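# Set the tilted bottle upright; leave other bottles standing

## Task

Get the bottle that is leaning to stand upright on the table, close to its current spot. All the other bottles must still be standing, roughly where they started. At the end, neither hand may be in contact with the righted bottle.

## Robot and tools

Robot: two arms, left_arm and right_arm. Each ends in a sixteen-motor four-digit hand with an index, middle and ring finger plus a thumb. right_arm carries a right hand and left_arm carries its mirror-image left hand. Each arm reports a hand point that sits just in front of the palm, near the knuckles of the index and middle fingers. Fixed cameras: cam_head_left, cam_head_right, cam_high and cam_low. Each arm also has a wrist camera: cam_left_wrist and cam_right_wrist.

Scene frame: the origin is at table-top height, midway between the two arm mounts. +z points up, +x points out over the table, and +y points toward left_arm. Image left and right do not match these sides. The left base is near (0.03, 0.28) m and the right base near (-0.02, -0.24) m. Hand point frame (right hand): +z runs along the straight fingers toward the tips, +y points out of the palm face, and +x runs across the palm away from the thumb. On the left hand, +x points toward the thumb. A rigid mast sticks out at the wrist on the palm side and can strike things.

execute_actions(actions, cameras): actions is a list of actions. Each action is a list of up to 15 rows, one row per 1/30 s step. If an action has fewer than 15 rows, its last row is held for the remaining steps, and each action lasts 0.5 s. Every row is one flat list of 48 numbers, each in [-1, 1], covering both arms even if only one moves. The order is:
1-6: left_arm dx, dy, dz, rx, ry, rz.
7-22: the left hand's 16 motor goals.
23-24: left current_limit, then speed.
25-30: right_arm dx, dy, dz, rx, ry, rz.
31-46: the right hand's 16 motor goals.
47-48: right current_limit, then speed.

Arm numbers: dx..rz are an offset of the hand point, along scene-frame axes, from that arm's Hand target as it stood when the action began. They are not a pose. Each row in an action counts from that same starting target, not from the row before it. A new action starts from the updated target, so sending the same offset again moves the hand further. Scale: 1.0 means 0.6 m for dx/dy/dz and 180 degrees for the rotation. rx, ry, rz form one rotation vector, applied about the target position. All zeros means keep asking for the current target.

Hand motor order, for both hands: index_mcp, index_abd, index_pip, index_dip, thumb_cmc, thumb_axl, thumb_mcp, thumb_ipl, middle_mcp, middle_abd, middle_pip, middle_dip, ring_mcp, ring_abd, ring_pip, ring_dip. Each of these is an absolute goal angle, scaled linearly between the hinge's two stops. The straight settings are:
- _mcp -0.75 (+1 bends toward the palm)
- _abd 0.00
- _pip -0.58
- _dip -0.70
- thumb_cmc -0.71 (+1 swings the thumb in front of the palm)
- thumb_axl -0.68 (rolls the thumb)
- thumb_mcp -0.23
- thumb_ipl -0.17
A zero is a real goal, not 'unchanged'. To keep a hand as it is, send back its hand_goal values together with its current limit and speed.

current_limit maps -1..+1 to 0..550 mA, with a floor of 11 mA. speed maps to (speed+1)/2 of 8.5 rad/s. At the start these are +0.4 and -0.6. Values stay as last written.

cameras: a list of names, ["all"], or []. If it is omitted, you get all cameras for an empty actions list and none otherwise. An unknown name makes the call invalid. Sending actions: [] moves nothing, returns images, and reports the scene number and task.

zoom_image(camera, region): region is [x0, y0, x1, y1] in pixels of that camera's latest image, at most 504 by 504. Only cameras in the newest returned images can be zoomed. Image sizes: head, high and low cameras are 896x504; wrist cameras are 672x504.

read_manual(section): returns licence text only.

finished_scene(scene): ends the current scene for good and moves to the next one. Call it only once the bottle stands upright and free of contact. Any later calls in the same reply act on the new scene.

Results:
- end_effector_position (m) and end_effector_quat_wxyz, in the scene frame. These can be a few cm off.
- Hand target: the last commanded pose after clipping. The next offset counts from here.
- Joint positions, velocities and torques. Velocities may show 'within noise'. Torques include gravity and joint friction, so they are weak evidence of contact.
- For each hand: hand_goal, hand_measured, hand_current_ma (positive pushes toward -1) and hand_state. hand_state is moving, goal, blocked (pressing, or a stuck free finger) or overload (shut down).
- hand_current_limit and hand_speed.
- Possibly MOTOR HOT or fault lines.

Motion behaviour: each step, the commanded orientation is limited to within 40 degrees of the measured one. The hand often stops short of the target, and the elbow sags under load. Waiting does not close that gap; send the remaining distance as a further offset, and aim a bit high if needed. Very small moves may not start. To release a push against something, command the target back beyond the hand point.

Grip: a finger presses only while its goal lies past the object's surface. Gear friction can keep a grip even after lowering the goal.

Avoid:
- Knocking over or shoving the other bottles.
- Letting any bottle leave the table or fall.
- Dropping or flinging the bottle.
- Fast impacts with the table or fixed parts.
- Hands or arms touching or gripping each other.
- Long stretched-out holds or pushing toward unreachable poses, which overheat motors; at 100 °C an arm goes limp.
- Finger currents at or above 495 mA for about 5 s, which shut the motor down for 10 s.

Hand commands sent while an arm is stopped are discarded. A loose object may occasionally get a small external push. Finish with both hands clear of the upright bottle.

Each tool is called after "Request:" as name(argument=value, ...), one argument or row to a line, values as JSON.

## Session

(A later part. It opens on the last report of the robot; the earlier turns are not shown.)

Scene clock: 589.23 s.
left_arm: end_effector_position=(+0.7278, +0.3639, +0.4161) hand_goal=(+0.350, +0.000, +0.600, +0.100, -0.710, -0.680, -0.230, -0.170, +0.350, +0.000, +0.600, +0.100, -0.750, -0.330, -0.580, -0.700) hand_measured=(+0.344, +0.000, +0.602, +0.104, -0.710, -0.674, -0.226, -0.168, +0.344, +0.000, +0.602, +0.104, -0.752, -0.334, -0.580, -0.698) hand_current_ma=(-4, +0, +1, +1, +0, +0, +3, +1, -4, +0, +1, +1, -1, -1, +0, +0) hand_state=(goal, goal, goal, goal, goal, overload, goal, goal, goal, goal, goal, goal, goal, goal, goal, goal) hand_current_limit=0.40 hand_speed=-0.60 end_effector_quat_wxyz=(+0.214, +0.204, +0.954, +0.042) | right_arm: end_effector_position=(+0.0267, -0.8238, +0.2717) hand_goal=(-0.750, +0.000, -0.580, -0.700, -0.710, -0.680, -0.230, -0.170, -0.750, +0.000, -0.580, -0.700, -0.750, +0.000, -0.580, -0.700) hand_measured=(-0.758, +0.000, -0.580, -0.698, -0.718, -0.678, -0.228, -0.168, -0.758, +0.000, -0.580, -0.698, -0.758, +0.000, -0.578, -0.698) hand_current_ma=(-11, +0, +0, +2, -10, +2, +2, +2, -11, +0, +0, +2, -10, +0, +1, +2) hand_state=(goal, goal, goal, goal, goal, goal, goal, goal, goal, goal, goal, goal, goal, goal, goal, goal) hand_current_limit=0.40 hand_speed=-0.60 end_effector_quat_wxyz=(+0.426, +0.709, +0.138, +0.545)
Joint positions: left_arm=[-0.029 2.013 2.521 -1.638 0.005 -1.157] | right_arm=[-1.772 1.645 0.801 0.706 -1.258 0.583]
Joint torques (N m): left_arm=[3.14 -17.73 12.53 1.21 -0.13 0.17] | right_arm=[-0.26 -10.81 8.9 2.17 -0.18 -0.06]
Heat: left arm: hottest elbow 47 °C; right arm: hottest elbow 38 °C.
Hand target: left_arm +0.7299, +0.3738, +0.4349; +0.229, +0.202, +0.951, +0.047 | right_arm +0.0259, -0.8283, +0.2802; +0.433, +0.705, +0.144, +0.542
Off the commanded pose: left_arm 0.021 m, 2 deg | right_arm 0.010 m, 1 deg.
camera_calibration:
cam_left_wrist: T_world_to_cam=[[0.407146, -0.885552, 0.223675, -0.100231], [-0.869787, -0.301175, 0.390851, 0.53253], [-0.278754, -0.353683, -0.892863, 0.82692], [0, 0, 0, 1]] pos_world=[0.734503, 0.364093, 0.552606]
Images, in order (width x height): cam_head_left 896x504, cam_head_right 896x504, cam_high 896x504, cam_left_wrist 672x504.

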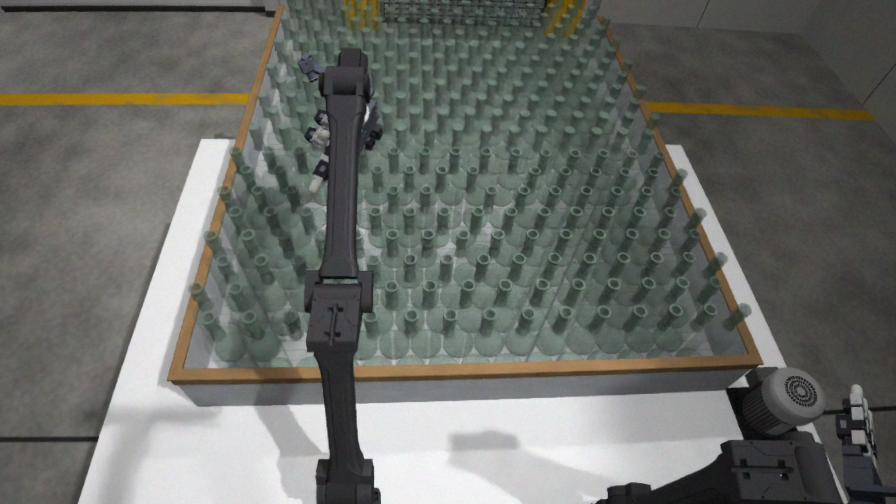

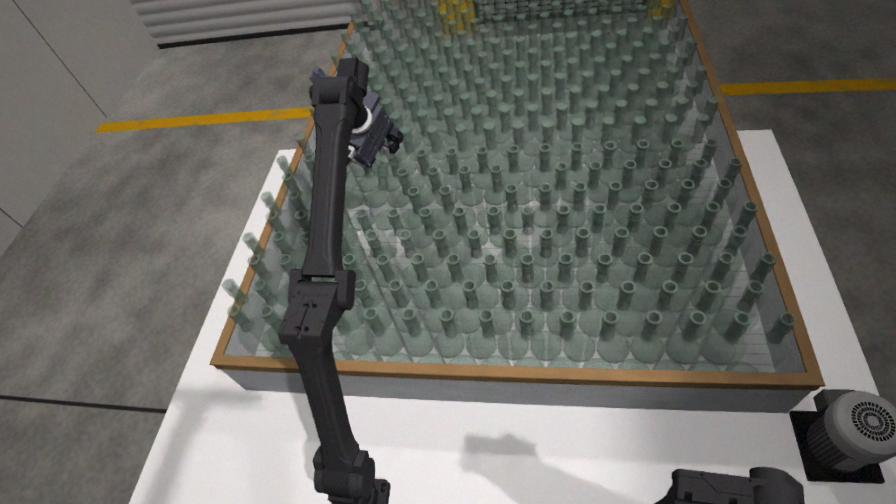

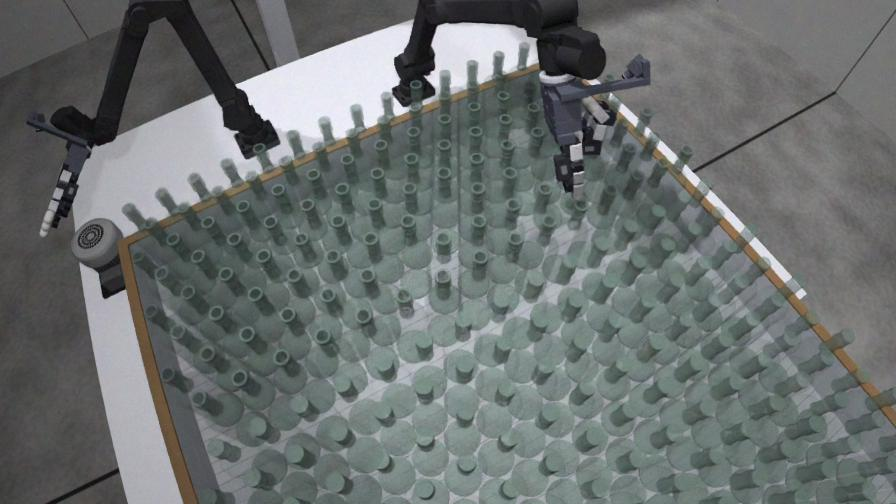

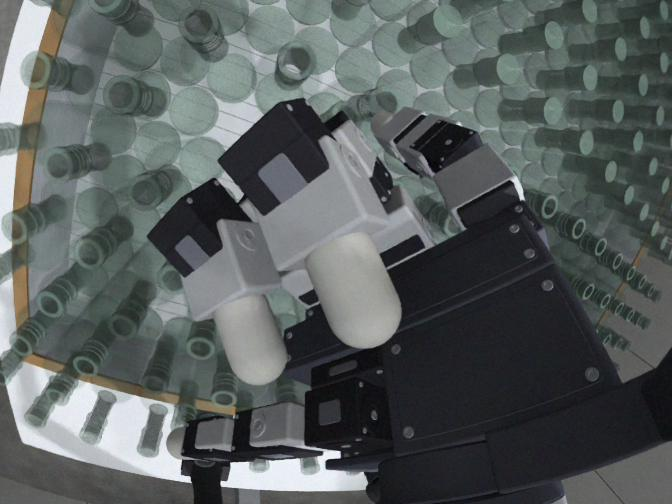

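Request:
execute_actions(
  actions=[
    [[0.05,0.05,0,0,0,0,0.35,0,0.6,0.1,-0.71,-0.68,-0.23,-0.17,0.35,0,0.6,0.1,-0.75,-0.33,-0.58,-0.7,0.4,-0.6,0,0,0,0,0,0,-0.75,0,-0.58,-0.7,-0.71,-0.68,-0.23,-0.17,-0.75,0,-0.58,-0.7,-0.75,0,-0.58,-0.7,0.4,-0.6]],
  ],
  cameras=["cam_head_left","cam_head_right","cam_high","cam_left_wrist"],
)

Request:
zoom_image(
  camera="cam_left_wrist",
  region=[300, 50, 450, 160],
)

Request:
zoom_image(
  camera="cam_head_right",
  region=[350, 130, 430, 200],
)

Request:
zoom_image(
  camera="cam_high",
  region=[530, 150, 630, 240],
)

Scene clock: 661.47 s.
left_arm: end_effector_position=(+0.7569, +0.4034, +0.4223) hand_goal=(+0.350, +0.000, +0.600, +0.100, -0.710, -0.680, -0.230, -0.170, +0.350, +0.000, +0.600, +0.100, -0.750, -0.330, -0.580, -0.700) hand_measured=(+0.344, +0.000, +0.602, +0.104, -0.710, -0.674, -0.226, -0.168, +0.344, +0.000, +0.602, +0.104, -0.752, -0.334, -0.580, -0.698) hand_current_ma=(-4, +0, +1, +1, +0, +0, +3, +1, -4, +0, +1, +1, -1, -1, +0, +0) hand_state=(goal, goal, goal, goal, goal, overload, goal, goal, goal, goal, goal, goal, goal, goal, goal, goal) hand_current_limit=0.40 hand_speed=-0.60 end_effector_quat_wxyz=(+0.236, +0.201, +0.949, +0.051) | right_arm: end_effector_position=(+0.0267, -0.8238, +0.2717) hand_goal=(-0.750, +0.000, -0.580, -0.700, -0.710, -0.680, -0.230, -0.170, -0.750, +0.000, -0.580, -0.700, -0.750, +0.000, -0.580, -0.700) hand_measured=(-0.758, +0.000, -0.580, -0.698, -0.718, -0.678, -0.228, -0.168, -0.758, +0.000, -0.580, -0.698, -0.758, +0.000, -0.578, -0.698) hand_current_ma=(-11, +0, +0, +2, -10, +2, +2, +2, -11, +0, +0, +2, -10, +0, +1, +2) hand_state=(goal, goal, goal, goal, goal, goal, goal, goal, goal, goal, goal, goal, goal, goal, goal, goal) hand_current_limit=0.40 hand_speed=-0.60 end_effector_quat_wxyz=(+0.426, +0.709, +0.138, +0.545)
Joint positions: left_arm=[0.031 2.156 2.77 -1.698 0.023 -1.107] | right_arm=[-1.772 1.645 0.801 0.706 -1.258 0.583]
Joint torques (N m): left_arm=[2.55 -19.02 12.12 1.22 -0.15 0.17] | right_arm=[-0.21 -10.81 8.91 2.17 -0.18 -0.06]
Heat: left arm: hottest elbow 50 °C; right arm: hottest elbow 38 °C.
Hand target: left_arm +0.7599, +0.4038, +0.4350; +0.229, +0.202, +0.951, +0.047 | right_arm +0.0259, -0.8283, +0.2802; +0.433, +0.705, +0.144, +0.542
Off the commanded pose: left_arm 0.013 m, 1 deg | right_arm 0.010 m, 1 deg.
joint sent to its limit (left arm) — joint 4 (wrist pitch), lower limit. The joint targets are off in orientation, not in position.
camera_calibration:
cam_left_wrist: T_world_to_cam=[[0.402336, -0.884382, 0.236632, -0.0807494], [-0.885184, -0.30984, 0.347056, 0.600954], [-0.233612, -0.349096, -0.907501, 0.824704], [0, 0, 0, 1]] pos_world=[0.757104, 0.402687, 0.558963]
Images, in order (width x height): cam_head_left 896x504, cam_head_right 896x504, cam_high 896x504, cam_left_wrist 672x504.

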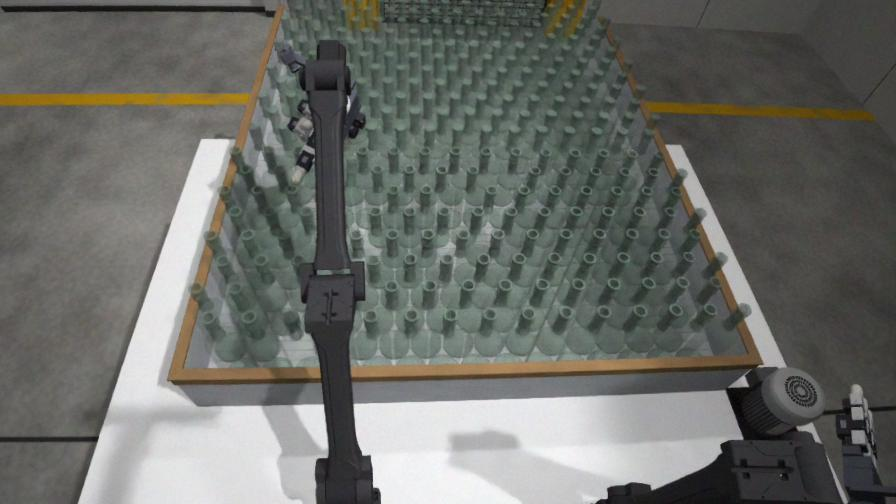

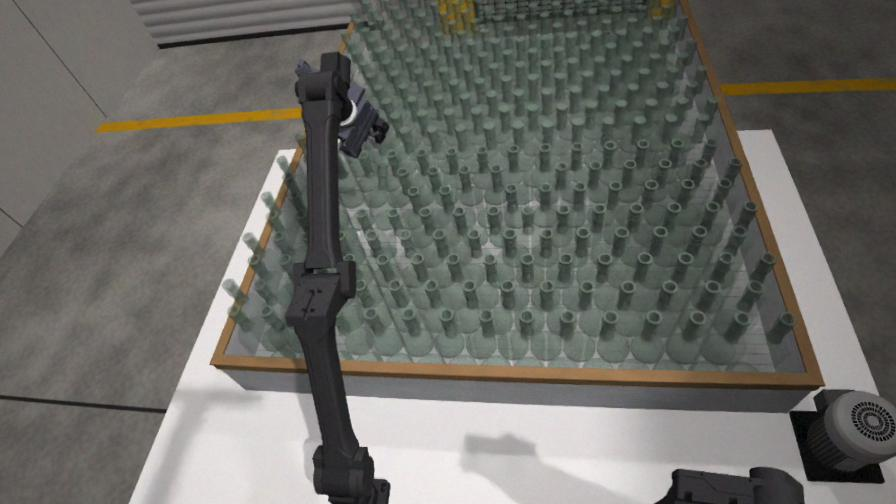

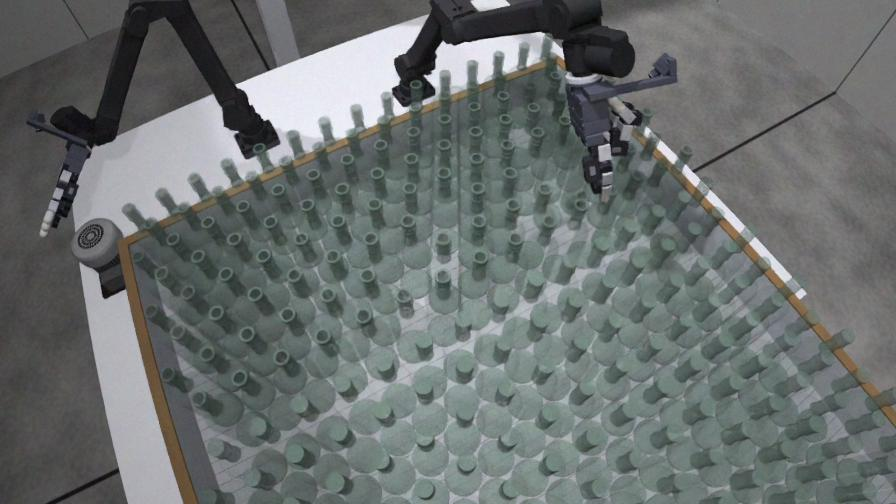

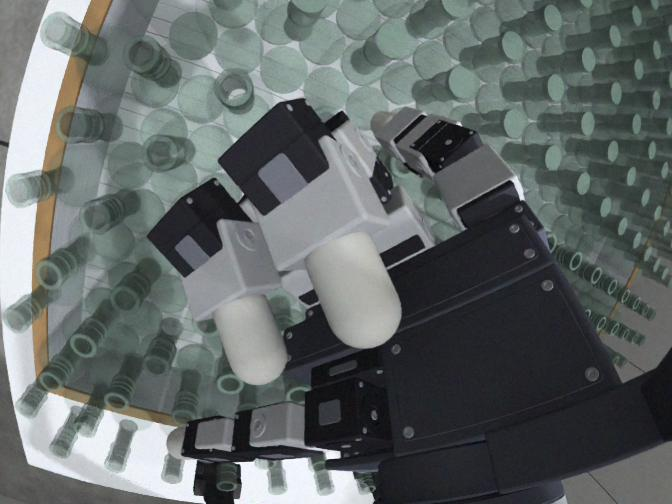

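Scaled by 3.360 from the camera's 672x504 image, which has a finer 960x720 frame.

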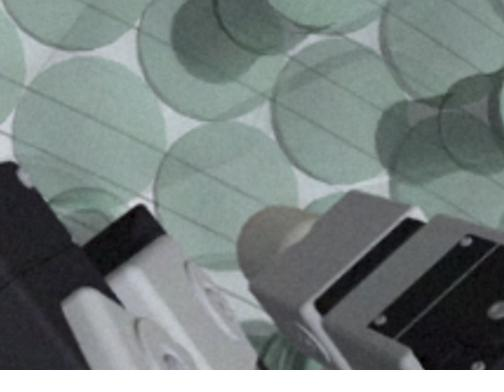

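Scaled by 6.300 from the camera's 896x504 image, which has a finer 1280x720 frame.

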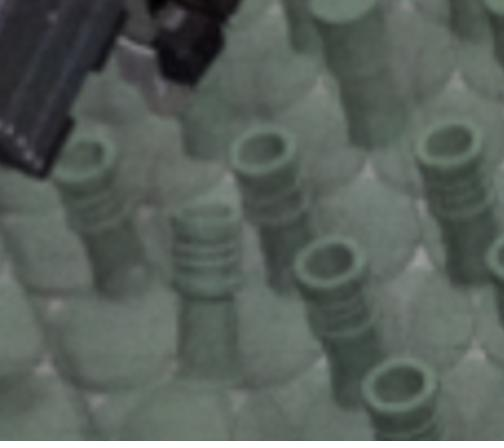

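Scaled by 5.040 from the camera's 896x504 image, which has a finer 1280x720 frame.

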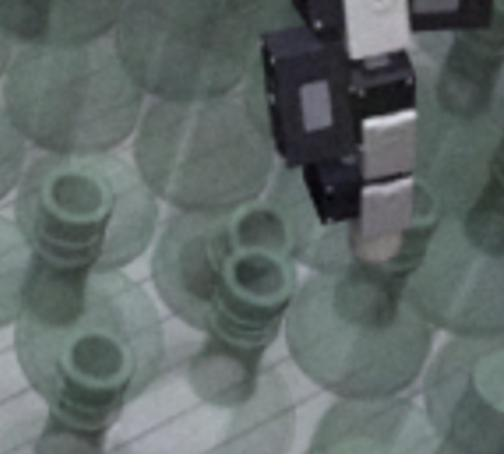

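Request:
execute_actions(
  actions=[
    [[0,-0.022,-0.03,0,0,0,0.35,0,0.6,0.1,-0.71,-0.68,-0.23,-0.17,0.35,0,0.6,0.1,-0.75,-0.33,-0.58,-0.7,0.4,-0.6,0,0,0,0,0,0,-0.75,0,-0.58,-0.7,-0.71,-0.68,-0.23,-0.17,-0.75,0,-0.58,-0.7,-0.75,0,-0.58,-0.7,0.4,-0.6]],
  ],
  cameras=["cam_head_left","cam_head_right","cam_high","cam_left_wrist"],
)

Request:
zoom_image(
  camera="cam_left_wrist",
  region=[300, 50, 450, 160],
)

Request:
zoom_image(
  camera="cam_head_right",
  region=[350, 130, 430, 200],
)

Request:
zoom_image(
  camera="cam_high",
  region=[530, 150, 630, 240],
)

Scene clock: 698.87 s.
left_arm: end_effector_position=(+0.7570, +0.4006, +0.4223) hand_goal=(+0.350, +0.000, +0.600, +0.100, -0.710, -0.680, -0.230, -0.170, +0.350, +0.000, +0.600, +0.100, -0.750, -0.330, -0.580, -0.700) hand_measured=(+0.344, +0.000, +0.602, +0.104, -0.710, -0.674, -0.226, -0.168, +0.344, +0.000, +0.602, +0.104, -0.752, -0.334, -0.580, -0.698) hand_current_ma=(-4, +0, +1, +1, +0, +0, +3, +1, -4, +0, +1, +1, -1, -1, +0, +0) hand_state=(goal, goal, goal, goal, goal, overload, goal, goal, goal, goal, goal, goal, goal, goal, goal, goal) hand_current_limit=0.40 hand_speed=-0.60 end_effector_quat_wxyz=(+0.236, +0.201, +0.949, +0.051) | right_arm: end_effector_position=(+0.0267, -0.8238, +0.2717) hand_goal=(-0.750, +0.000, -0.580, -0.700, -0.710, -0.680, -0.230, -0.170, -0.750, +0.000, -0.580, -0.700, -0.750, +0.000, -0.580, -0.700) hand_measured=(-0.758, +0.000, -0.580, -0.698, -0.718, -0.678, -0.228, -0.168, -0.758, +0.000, -0.580, -0.698, -0.758, +0.000, -0.578, -0.698) hand_current_ma=(-11, +0, +0, +2, -10, +2, +2, +2, -11, +0, +0, +2, -10, +0, +1, +2) hand_state=(goal, goal, goal, goal, goal, goal, goal, goal, goal, goal, goal, goal, goal, goal, goal, goal) hand_current_limit=0.40 hand_speed=-0.60 end_effector_quat_wxyz=(+0.426, +0.709, +0.138, +0.545)
Joint positions: left_arm=[0.026 2.156 2.77 -1.698 0.021 -1.11] | right_arm=[-1.772 1.645 0.801 0.706 -1.258 0.583]
Joint torques (N m): left_arm=[0.91 -18.73 9.13 1.13 -0.31 -0.08] | right_arm=[-0.26 -10.81 8.9 2.17 -0.18 -0.07]
Heat: left arm: hottest elbow 47 °C; right arm: hottest elbow 38 °C.
Hand target: left_arm +0.7599, +0.3905, +0.4170; +0.229, +0.202, +0.951, +0.047 | right_arm +0.0259, -0.8283, +0.2802; +0.433, +0.705, +0.144, +0.542
Off the commanded pose: left_arm 0.012 m, 1 deg | right_arm 0.010 m, 1 deg.
joint sent to its limit (left arm) — joint 4 (wrist pitch), lower limit. The joint targets still meet the commanded pose.
camera_calibration:
cam_left_wrist: T_world_to_cam=[[0.401959, -0.884505, 0.236811, -0.0829828], [-0.885303, -0.309373, 0.34717, 0.600134], [-0.233811, -0.349198, -0.90741, 0.823949], [0, 0, 0, 1]] pos_world=[0.757304, 0.399987, 0.558963]
Images, in order (width x height): cam_head_left 896x504, cam_head_right 896x504, cam_high 896x504, cam_left_wrist 672x504.

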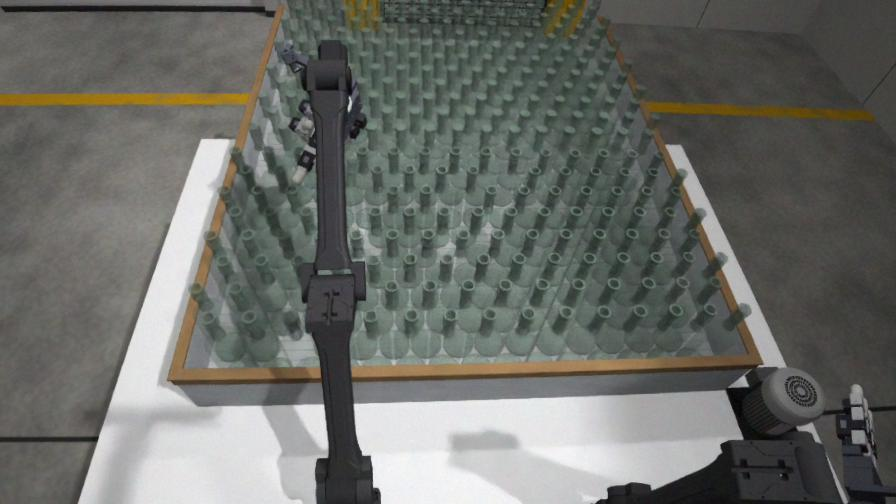

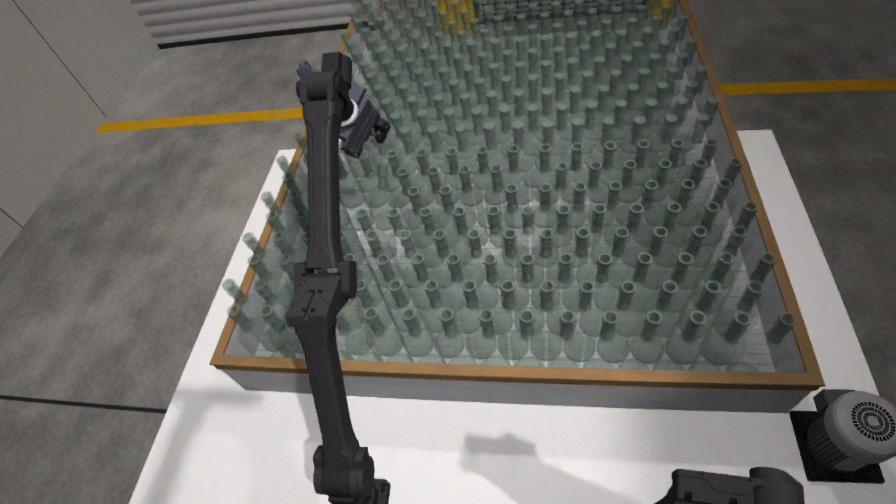

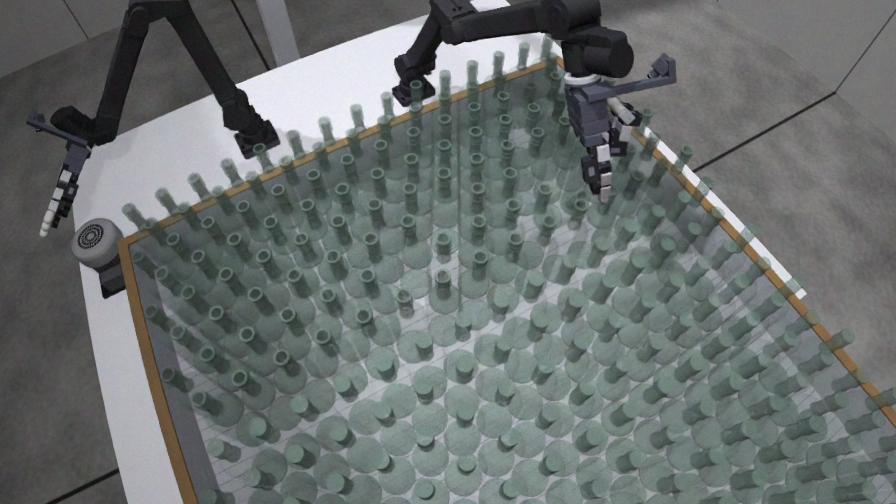

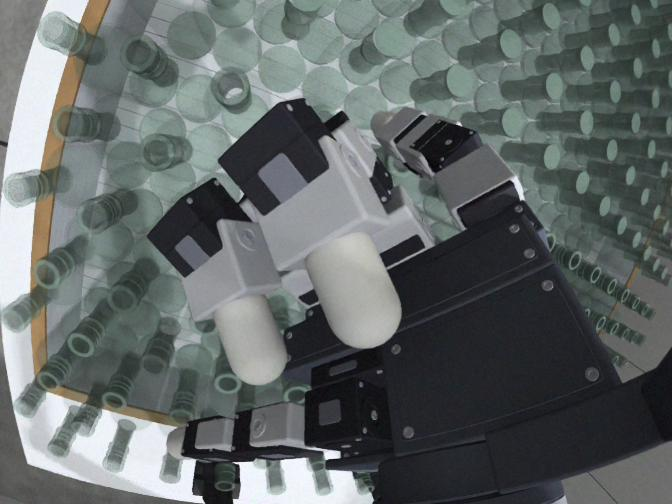

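Scaled by 3.360 from the camera's 672x504 image, which has a finer 960x720 frame.

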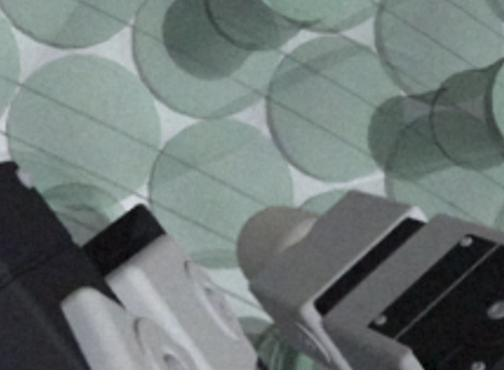

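Scaled by 6.300 from the camera's 896x504 image, which has a finer 1280x720 frame.

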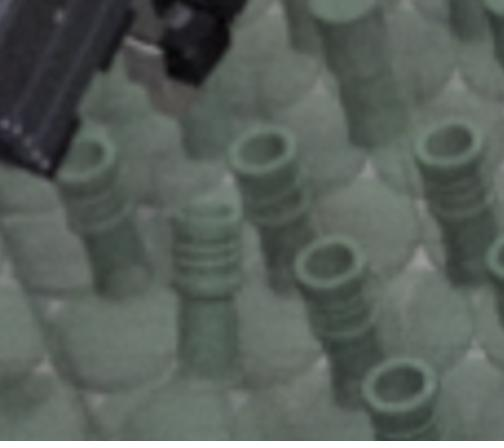

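Scaled by 5.040 from the camera's 896x504 image, which has a finer 1280x720 frame.

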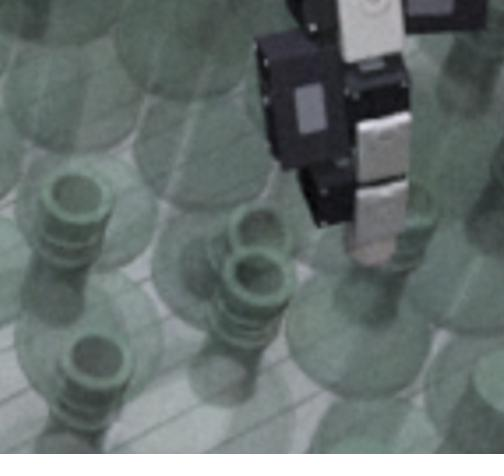

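Request:
execute_actions(
  actions=[
    [[0,-0.008,-0.031,0,0,0,0.35,0,0.6,0.1,-0.71,-0.68,-0.23,-0.17,0.35,0,0.6,0.1,-0.75,-0.33,-0.58,-0.7,0.4,-0.6,0,0,0,0,0,0,-0.75,0,-0.58,-0.7,-0.71,-0.68,-0.23,-0.17,-0.75,0,-0.58,-0.7,-0.75,0,-0.58,-0.7,0.4,-0.6]],
    [[0,0,-0.025,0,0,0,0.35,0,0.6,0.1,-0.71,-0.68,-0.23,-0.17,0.35,0,0.6,0.1,-0.75,-0.33,-0.58,-0.7,0.4,-0.6,0,0,0,0,0,0,-0.75,0,-0.58,-0.7,-0.71,-0.68,-0.23,-0.17,-0.75,0,-0.58,-0.7,-0.75,0,-0.58,-0.7,0.4,-0.6]],
  ],
  cameras=["cam_head_right","cam_high","cam_left_wrist"],
)

Request:
zoom_image(
  camera="cam_left_wrist",
  region=[300, 50, 450, 160],
)

Request:
zoom_image(
  camera="cam_head_right",
  region=[350, 130, 430, 200],
)

Request:
zoom_image(
  camera="cam_high",
  region=[530, 150, 630, 240],
)

Scene clock: 711.57 s.
left_arm: end_effector_position=(+0.7585, +0.3963, +0.3814) hand_goal=(+0.350, +0.000, +0.600, +0.100, -0.710, -0.680, -0.230, -0.170, +0.350, +0.000, +0.600, +0.100, -0.750, -0.330, -0.580, -0.700) hand_measured=(+0.342, +0.000, +0.602, +0.104, -0.710, -0.674, -0.226, -0.168, +0.342, +0.000, +0.602, +0.104, -0.752, -0.334, -0.584, -0.698) hand_current_ma=(-6, +0, +1, +1, +0, +0, +3, +1, -6, +0, +1, +1, +0, -2, -2, +0) hand_state=(goal, goal, goal, goal, goal, overload, goal, goal, goal, goal, goal, goal, goal, goal, goal, goal) hand_current_limit=0.40 hand_speed=-0.60 end_effector_quat_wxyz=(+0.224, +0.199, +0.953, +0.047) | right_arm: end_effector_position=(+0.0267, -0.8238, +0.2717) hand_goal=(-0.750, +0.000, -0.580, -0.700, -0.710, -0.680, -0.230, -0.170, -0.750, +0.000, -0.580, -0.700, -0.750, +0.000, -0.580, -0.700) hand_measured=(-0.758, +0.000, -0.580, -0.698, -0.718, -0.678, -0.228, -0.168, -0.758, +0.000, -0.580, -0.698, -0.758, +0.000, -0.578, -0.698) hand_current_ma=(-11, +0, +0, +2, -10, +2, +2, +2, -11, +0, +0, +2, -10, +0, +1, +2) hand_state=(goal, goal, goal, goal, goal, goal, goal, goal, goal, goal, goal, goal, goal, goal, goal, goal) hand_current_limit=0.40 hand_speed=-0.60 end_effector_quat_wxyz=(+0.426, +0.709, +0.138, +0.545)
Joint positions: left_arm=[0.02 2.059 2.487 -1.537 0.019 -1.122] | right_arm=[-1.772 1.645 0.801 0.706 -1.258 0.583]
Joint torques (N m): left_arm=[0.67 -20.01 8.32 1.76 -0.35 -0.01] | right_arm=[-0.26 -10.81 8.91 2.17 -0.18 -0.06]
Heat: left arm: hottest elbow 46 °C; right arm: hottest elbow 38 °C.
Hand target: left_arm +0.7599, +0.3858, +0.3833; +0.229, +0.202, +0.951, +0.046 | right_arm +0.0259, -0.8283, +0.2802; +0.433, +0.705, +0.144, +0.542
Off the commanded pose: left_arm 0.011 m, 1 deg | right_arm 0.010 m, 1 deg.
camera_calibration:
cam_left_wrist: T_world_to_cam=[[0.412211, -0.881532, 0.230183, -0.084124], [-0.87447, -0.311901, 0.371512, 0.597769], [-0.255705, -0.354429, -0.899441, 0.801275], [0, 0, 0, 1]] pos_world=[0.762298, 0.396282, 0.517986]
Images, in order (width x height): cam_head_right 896x504, cam_high 896x504, cam_left_wrist 672x504.

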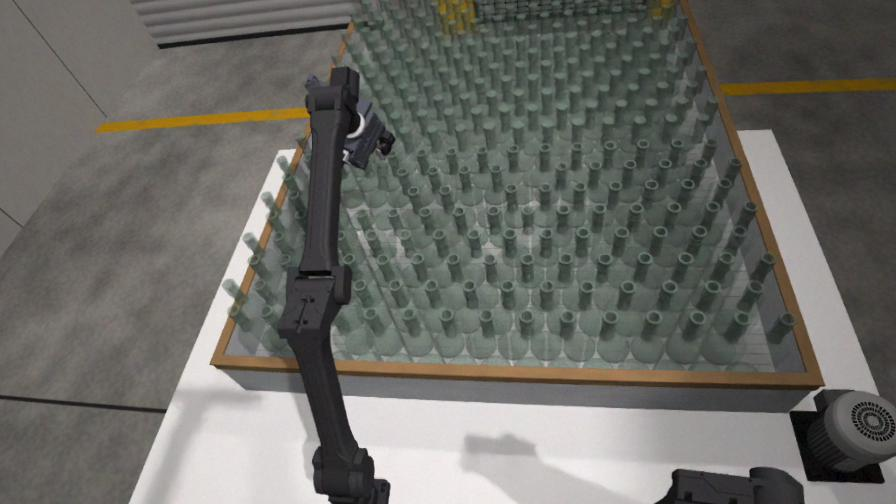

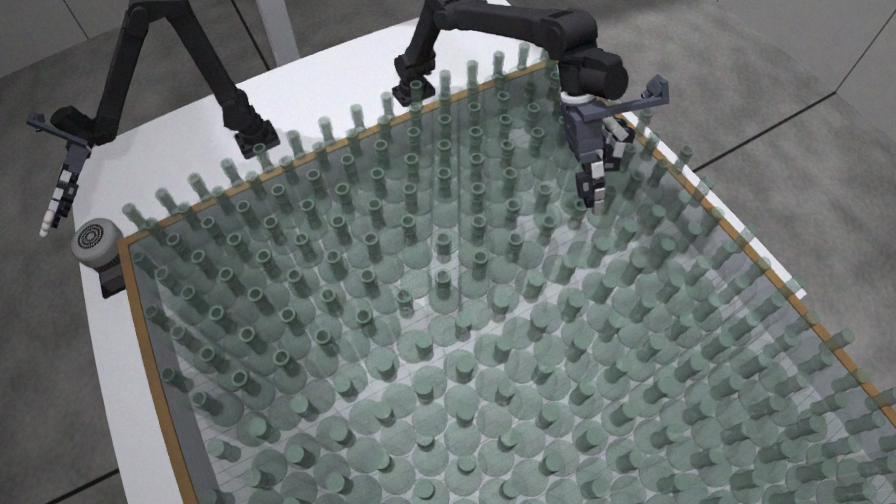

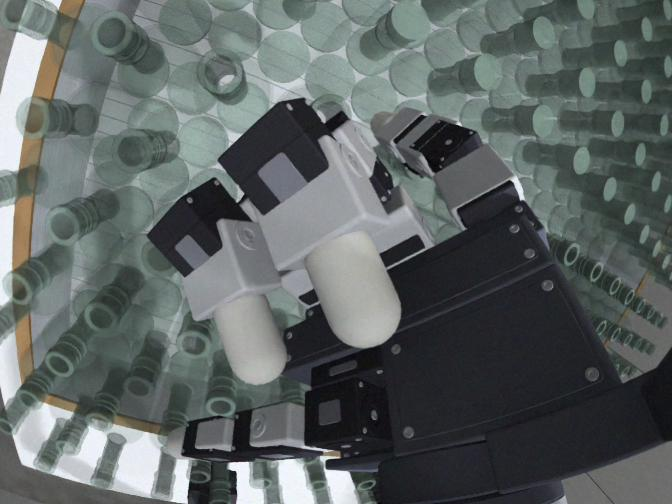

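Scaled by 3.360 from the camera's 672x504 image, which has a finer 960x720 frame.

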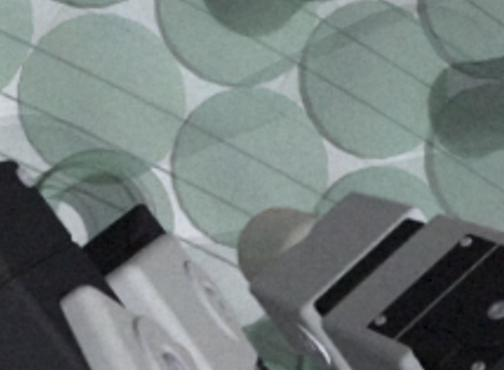

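Scaled by 6.300 from the camera's 896x504 image, which has a finer 1280x720 frame.

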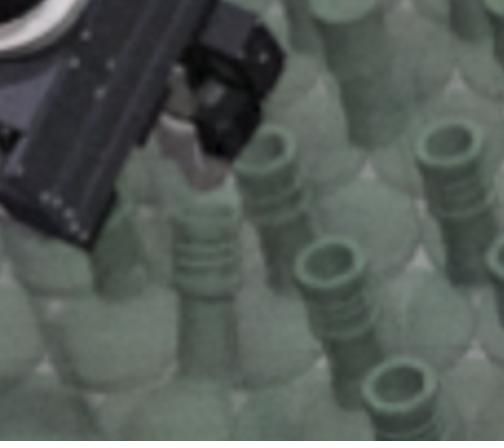

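Scaled by 5.040 from the camera's 896x504 image, which has a finer 1280x720 frame.

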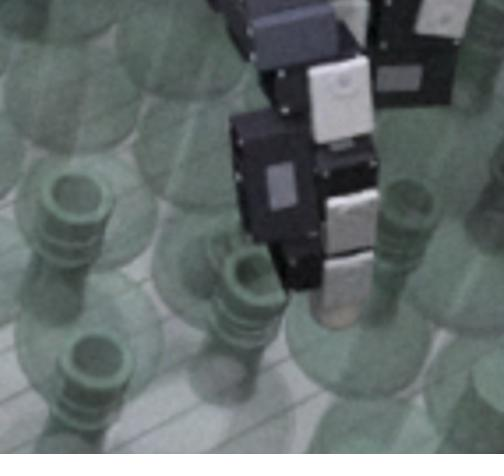

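Request:
execute_actions(
  actions=[
    [[-0.005,-0.014,-0.016,0,0,0,0.35,0,0.6,0.1,-0.71,-0.68,-0.23,-0.17,0.35,0,0.6,0.1,-0.75,-0.33,-0.58,-0.7,0.4,-0.6,0,0,0,0,0,0,-0.75,0,-0.58,-0.7,-0.71,-0.68,-0.23,-0.17,-0.75,0,-0.58,-0.7,-0.75,0,-0.58,-0.7,0.4,-0.6]],
  ],
  cameras=["cam_head_right","cam_high","cam_left_wrist"],
)

Request:
zoom_image(
  camera="cam_head_right",
  region=[350, 130, 430, 200],
)

Request:
zoom_image(
  camera="cam_high",
  region=[530, 150, 630, 240],
)

Scene clock: 790.60 s.
left_arm: end_effector_position=(+0.7548, +0.3908, +0.3806) hand_goal=(+0.350, +0.000, +0.600, +0.100, -0.710, -0.680, -0.230, -0.170, +0.350, +0.000, +0.600, +0.100, -0.750, -0.330, -0.580, -0.700) hand_measured=(+0.342, +0.000, +0.602, +0.104, -0.710, -0.674, -0.226, -0.168, +0.342, +0.000, +0.602, +0.104, -0.746, -0.334, -0.584, -0.698) hand_current_ma=(-6, +0, +1, +1, +0, +0, +3, +1, -6, +0, +1, +1, +2, -2, -2, +0) hand_state=(goal, goal, goal, goal, goal, overload, goal, goal, goal, goal, goal, goal, goal, goal, goal, goal) hand_current_limit=0.40 hand_speed=-0.60 end_effector_quat_wxyz=(+0.232, +0.197, +0.951, +0.050) | right_arm: end_effector_position=(+0.0267, -0.8238, +0.2717) hand_goal=(-0.750, +0.000, -0.580, -0.700, -0.710, -0.680, -0.230, -0.170, -0.750, +0.000, -0.580, -0.700, -0.750, +0.000, -0.580, -0.700) hand_measured=(-0.758, +0.000, -0.580, -0.698, -0.718, -0.678, -0.228, -0.168, -0.758, +0.000, -0.580, -0.698, -0.758, +0.000, -0.578, -0.698) hand_current_ma=(-11, +0, +0, +2, -10, +2, +2, +2, -11, +0, +0, +2, -10, +0, +1, +2) hand_state=(goal, goal, goal, goal, goal, goal, goal, goal, goal, goal, goal, goal, goal, goal, goal, goal) hand_current_limit=0.40 hand_speed=-0.60 end_effector_quat_wxyz=(+0.426, +0.709, +0.138, +0.545)
Joint positions: left_arm=[0.01 2.016 2.407 -1.482 0.011 -1.132] | right_arm=[-1.772 1.645 0.801 0.706 -1.258 0.583]
Joint torques (N m): left_arm=[0.91 -18.43 8.13 1.76 -0.25 0] | right_arm=[-0.21 -10.81 8.91 2.17 -0.18 -0.06]
Heat: left arm: hottest elbow 45 °C; right arm: hottest elbow 38 °C.
Hand target: left_arm +0.7569, +0.3773, +0.3737; +0.229, +0.202, +0.951, +0.047 | right_arm +0.0259, -0.8283, +0.2802; +0.433, +0.705, +0.144, +0.542
Off the commanded pose: left_arm 0.015 m, 1 deg | right_arm 0.010 m, 1 deg.
camera_calibration:
cam_left_wrist: T_world_to_cam=[[0.411191, -0.880873, 0.234487, -0.0884487], [-0.879795, -0.316205, 0.35493, 0.605113], [-0.238502, -0.352245, -0.905009, 0.785962], [0, 0, 0, 1]] pos_world=[0.756198, 0.390279, 0.51727]
Images, in order (width x height): cam_head_right 896x504, cam_high 896x504, cam_left_wrist 672x504.

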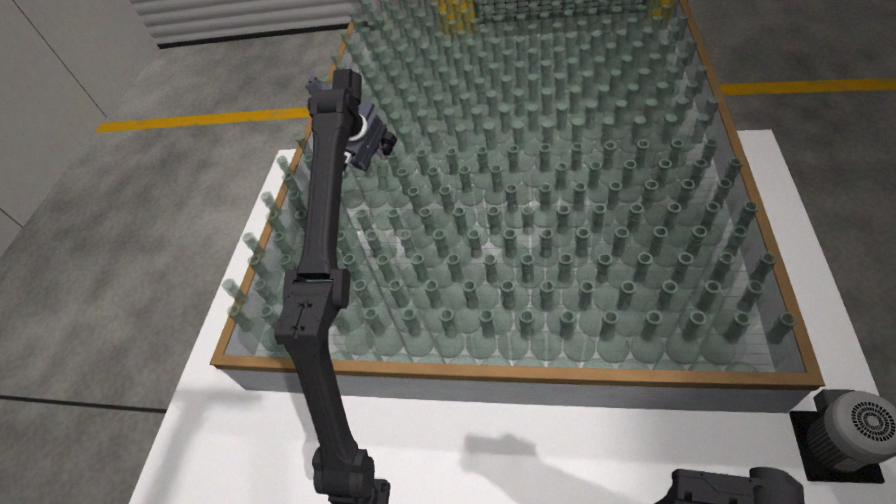

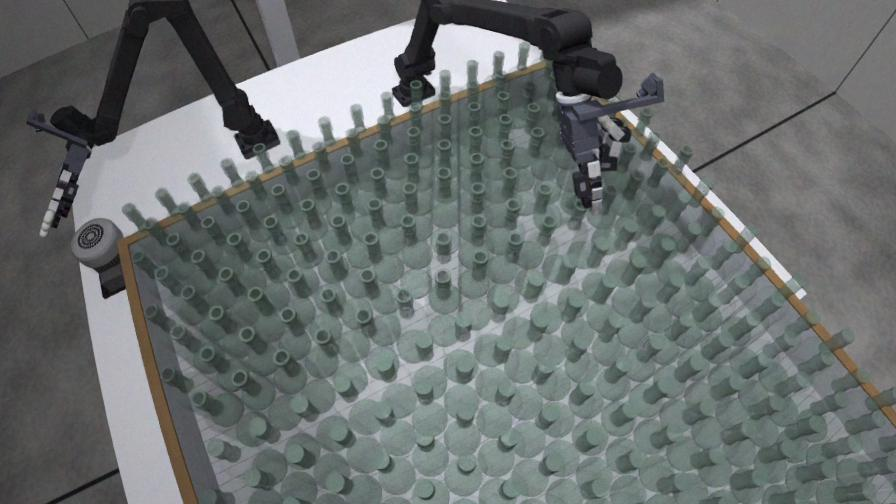

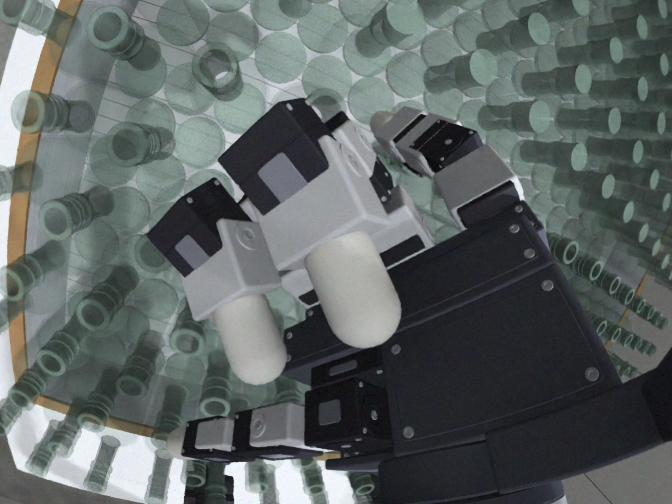

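Scaled by 6.300 from the camera's 896x504 image, which has a finer 1280x720 frame.

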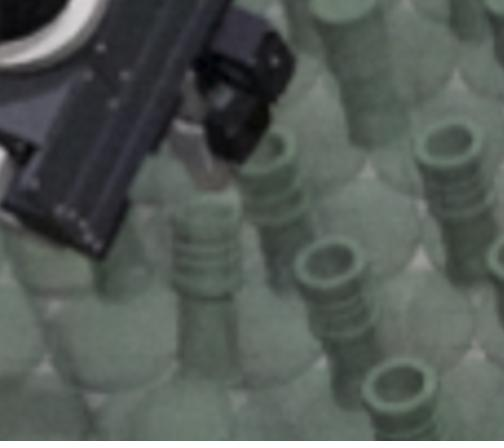

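Scaled by 5.040 from the camera's 896x504 image, which has a finer 1280x720 frame.

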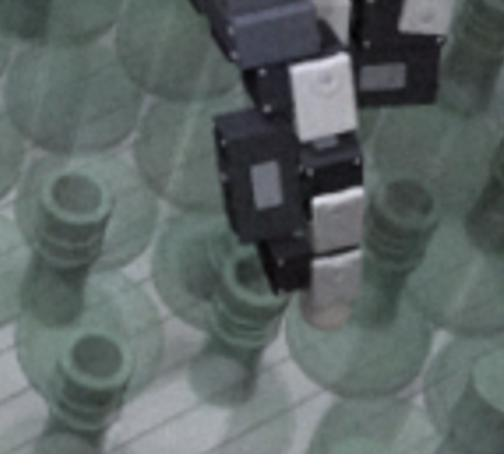

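Request:
execute_actions(
  actions=[
    [[0.008,0.022,0.05,0,0,0,0.35,0,0.6,0.1,-0.71,-0.68,-0.23,-0.17,0.35,0,0.6,0.1,-0.75,-0.33,-0.58,-0.95,0.4,-0.6,0,0,0,0,0,0,-0.75,0,-0.58,-0.7,-0.71,-0.68,-0.23,-0.17,-0.75,0,-0.58,-0.7,-0.75,0,-0.58,-0.7,0.4,-0.6]],
    [[0,0,-0.05,0,0,0,0.35,0,0.6,0.1,-0.71,-0.68,-0.23,-0.17,0.35,0,0.6,0.1,-0.75,-0.33,-0.58,-0.95,0.4,-0.6,0,0,0,0,0,0,-0.75,0,-0.58,-0.7,-0.71,-0.68,-0.23,-0.17,-0.75,0,-0.58,-0.7,-0.75,0,-0.58,-0.7,0.4,-0.6]],
    [[0,0,-0.02,0,0,0,0.35,0,0.6,0.1,-0.71,-0.68,-0.23,-0.17,0.35,0,0.6,0.1,-0.75,-0.33,-0.58,-0.95,0.4,-0.6,0,0,0,0,0,0,-0.75,0,-0.58,-0.7,-0.71,-0.68,-0.23,-0.17,-0.75,0,-0.58,-0.7,-0.75,0,-0.58,-0.7,0.4,-0.6]],
  ],
  cameras=["cam_head_right","cam_high","cam_left_wrist"],
)

Request:
zoom_image(
  camera="cam_head_right",
  region=[350, 130, 430, 200],
)

Request:
zoom_image(
  camera="cam_high",
  region=[530, 150, 630, 240],
)

Scene clock: 841.80 s.
left_arm: end_effector_position=(+0.7582, +0.3907, +0.3797) hand_goal=(+0.350, +0.000, +0.600, +0.100, -0.710, -0.680, -0.230, -0.170, +0.350, +0.000, +0.600, +0.100, -0.750, -0.330, -0.580, -0.950) hand_measured=(+0.342, +0.000, +0.602, +0.104, -0.712, -0.674, -0.226, -0.168, +0.340, +0.000, +0.602, +0.104, -0.742, -0.344, -0.580, -0.946) hand_current_ma=(-6, +0, +1, +1, +0, +0, +3, +1, -8, +0, +1, +1, +7, -10, +0, +3) hand_state=(goal, goal, goal, goal, goal, overload, goal, goal, goal, goal, goal, goal, goal, goal, goal, goal) hand_current_limit=0.40 hand_speed=-0.60 end_effector_quat_wxyz=(+0.242, +0.196, +0.949, +0.051) | right_arm: end_effector_position=(+0.0267, -0.8238, +0.2717) hand_goal=(-0.750, +0.000, -0.580, -0.700, -0.710, -0.680, -0.230, -0.170, -0.750, +0.000, -0.580, -0.700, -0.750, +0.000, -0.580, -0.700) hand_measured=(-0.758, +0.000, -0.580, -0.698, -0.718, -0.678, -0.228, -0.168, -0.758, +0.000, -0.580, -0.698, -0.758, +0.000, -0.578, -0.698) hand_current_ma=(-11, +0, +0, +2, -10, +2, +2, +2, -11, +0, +0, +2, -10, +0, +1, +2) hand_state=(goal, goal, goal, goal, goal, goal, goal, goal, goal, goal, goal, goal, goal, goal, goal, goal) hand_current_limit=0.40 hand_speed=-0.60 end_effector_quat_wxyz=(+0.426, +0.709, +0.138, +0.545)
Joint positions: left_arm=[0.01 2.007 2.382 -1.447 0.014 -1.133] | right_arm=[-1.772 1.645 0.801 0.706 -1.258 0.583]
Joint torques (N m): left_arm=[2.08 -17.85 7.87 1.72 0.01 0.13] | right_arm=[-0.26 -10.87 8.91 2.18 -0.18 -0.06]
Heat: left arm: hottest elbow 43 °C; right arm: hottest elbow 38 °C.
Hand target: left_arm +0.7617, +0.3906, +0.3616; +0.229, +0.202, +0.951, +0.047 | right_arm +0.0259, -0.8283, +0.2802; +0.433, +0.705, +0.144, +0.542
Off the commanded pose: left_arm 0.018 m, 2 deg | right_arm 0.010 m, 1 deg.
camera_calibration:
cam_left_wrist: T_world_to_cam=[[0.406329, -0.8803, 0.244886, -0.0901303], [-0.886735, -0.315239, 0.338121, 0.619619], [-0.220451, -0.354537, -0.908683, 0.774509], [0, 0, 0, 1]] pos_world=[0.756801, 0.390579, 0.516349]
Images, in order (width x height): cam_head_right 896x504, cam_high 896x504, cam_left_wrist 672x504.

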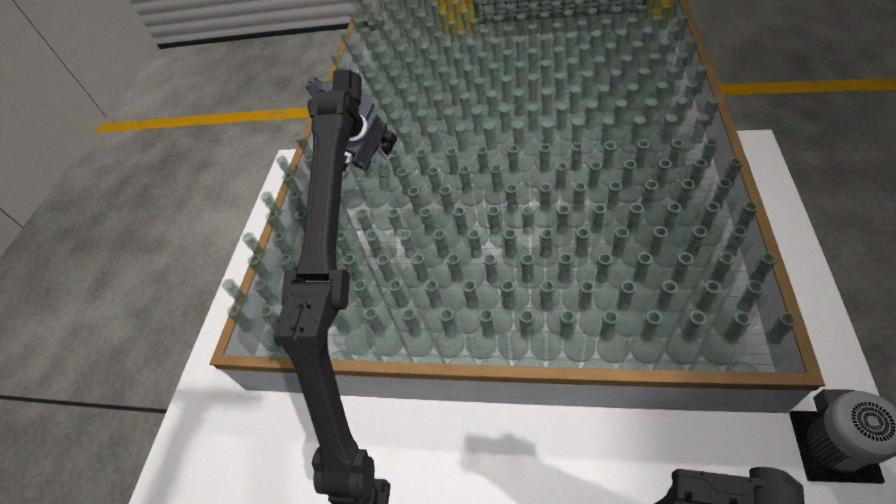

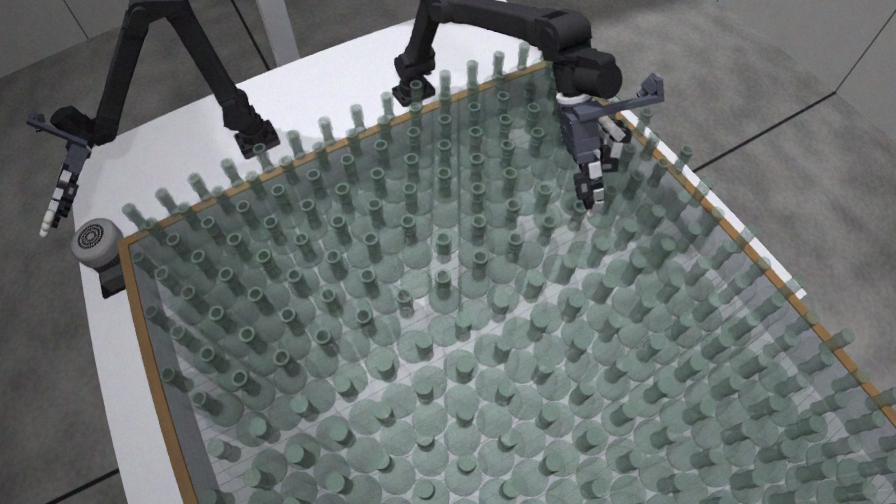

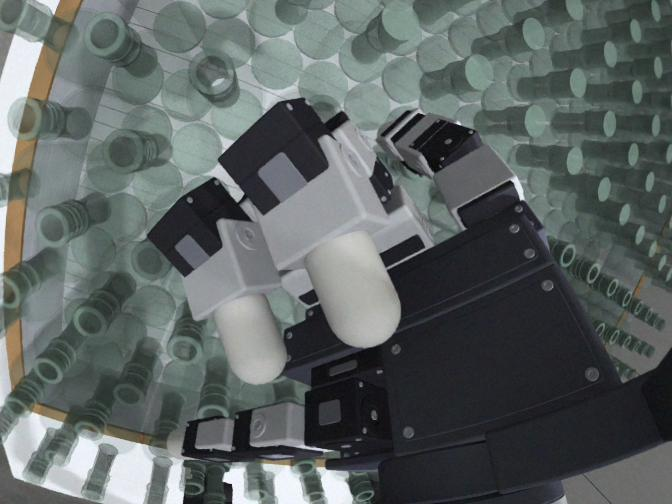

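Scaled by 6.300 from the camera's 896x504 image, which has a finer 1280x720 frame.

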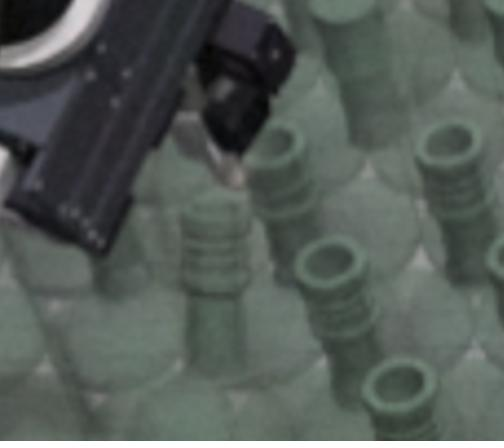

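Scaled by 5.040 from the camera's 896x504 image, which has a finer 1280x720 frame.

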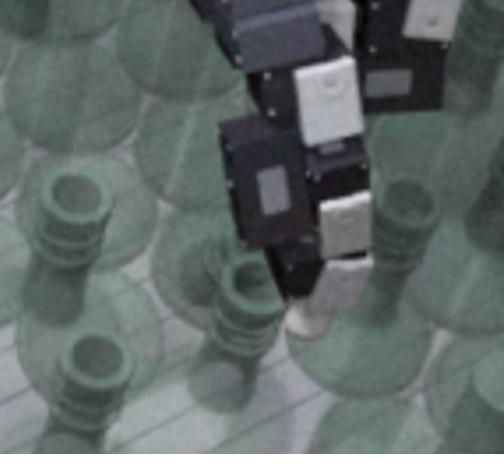

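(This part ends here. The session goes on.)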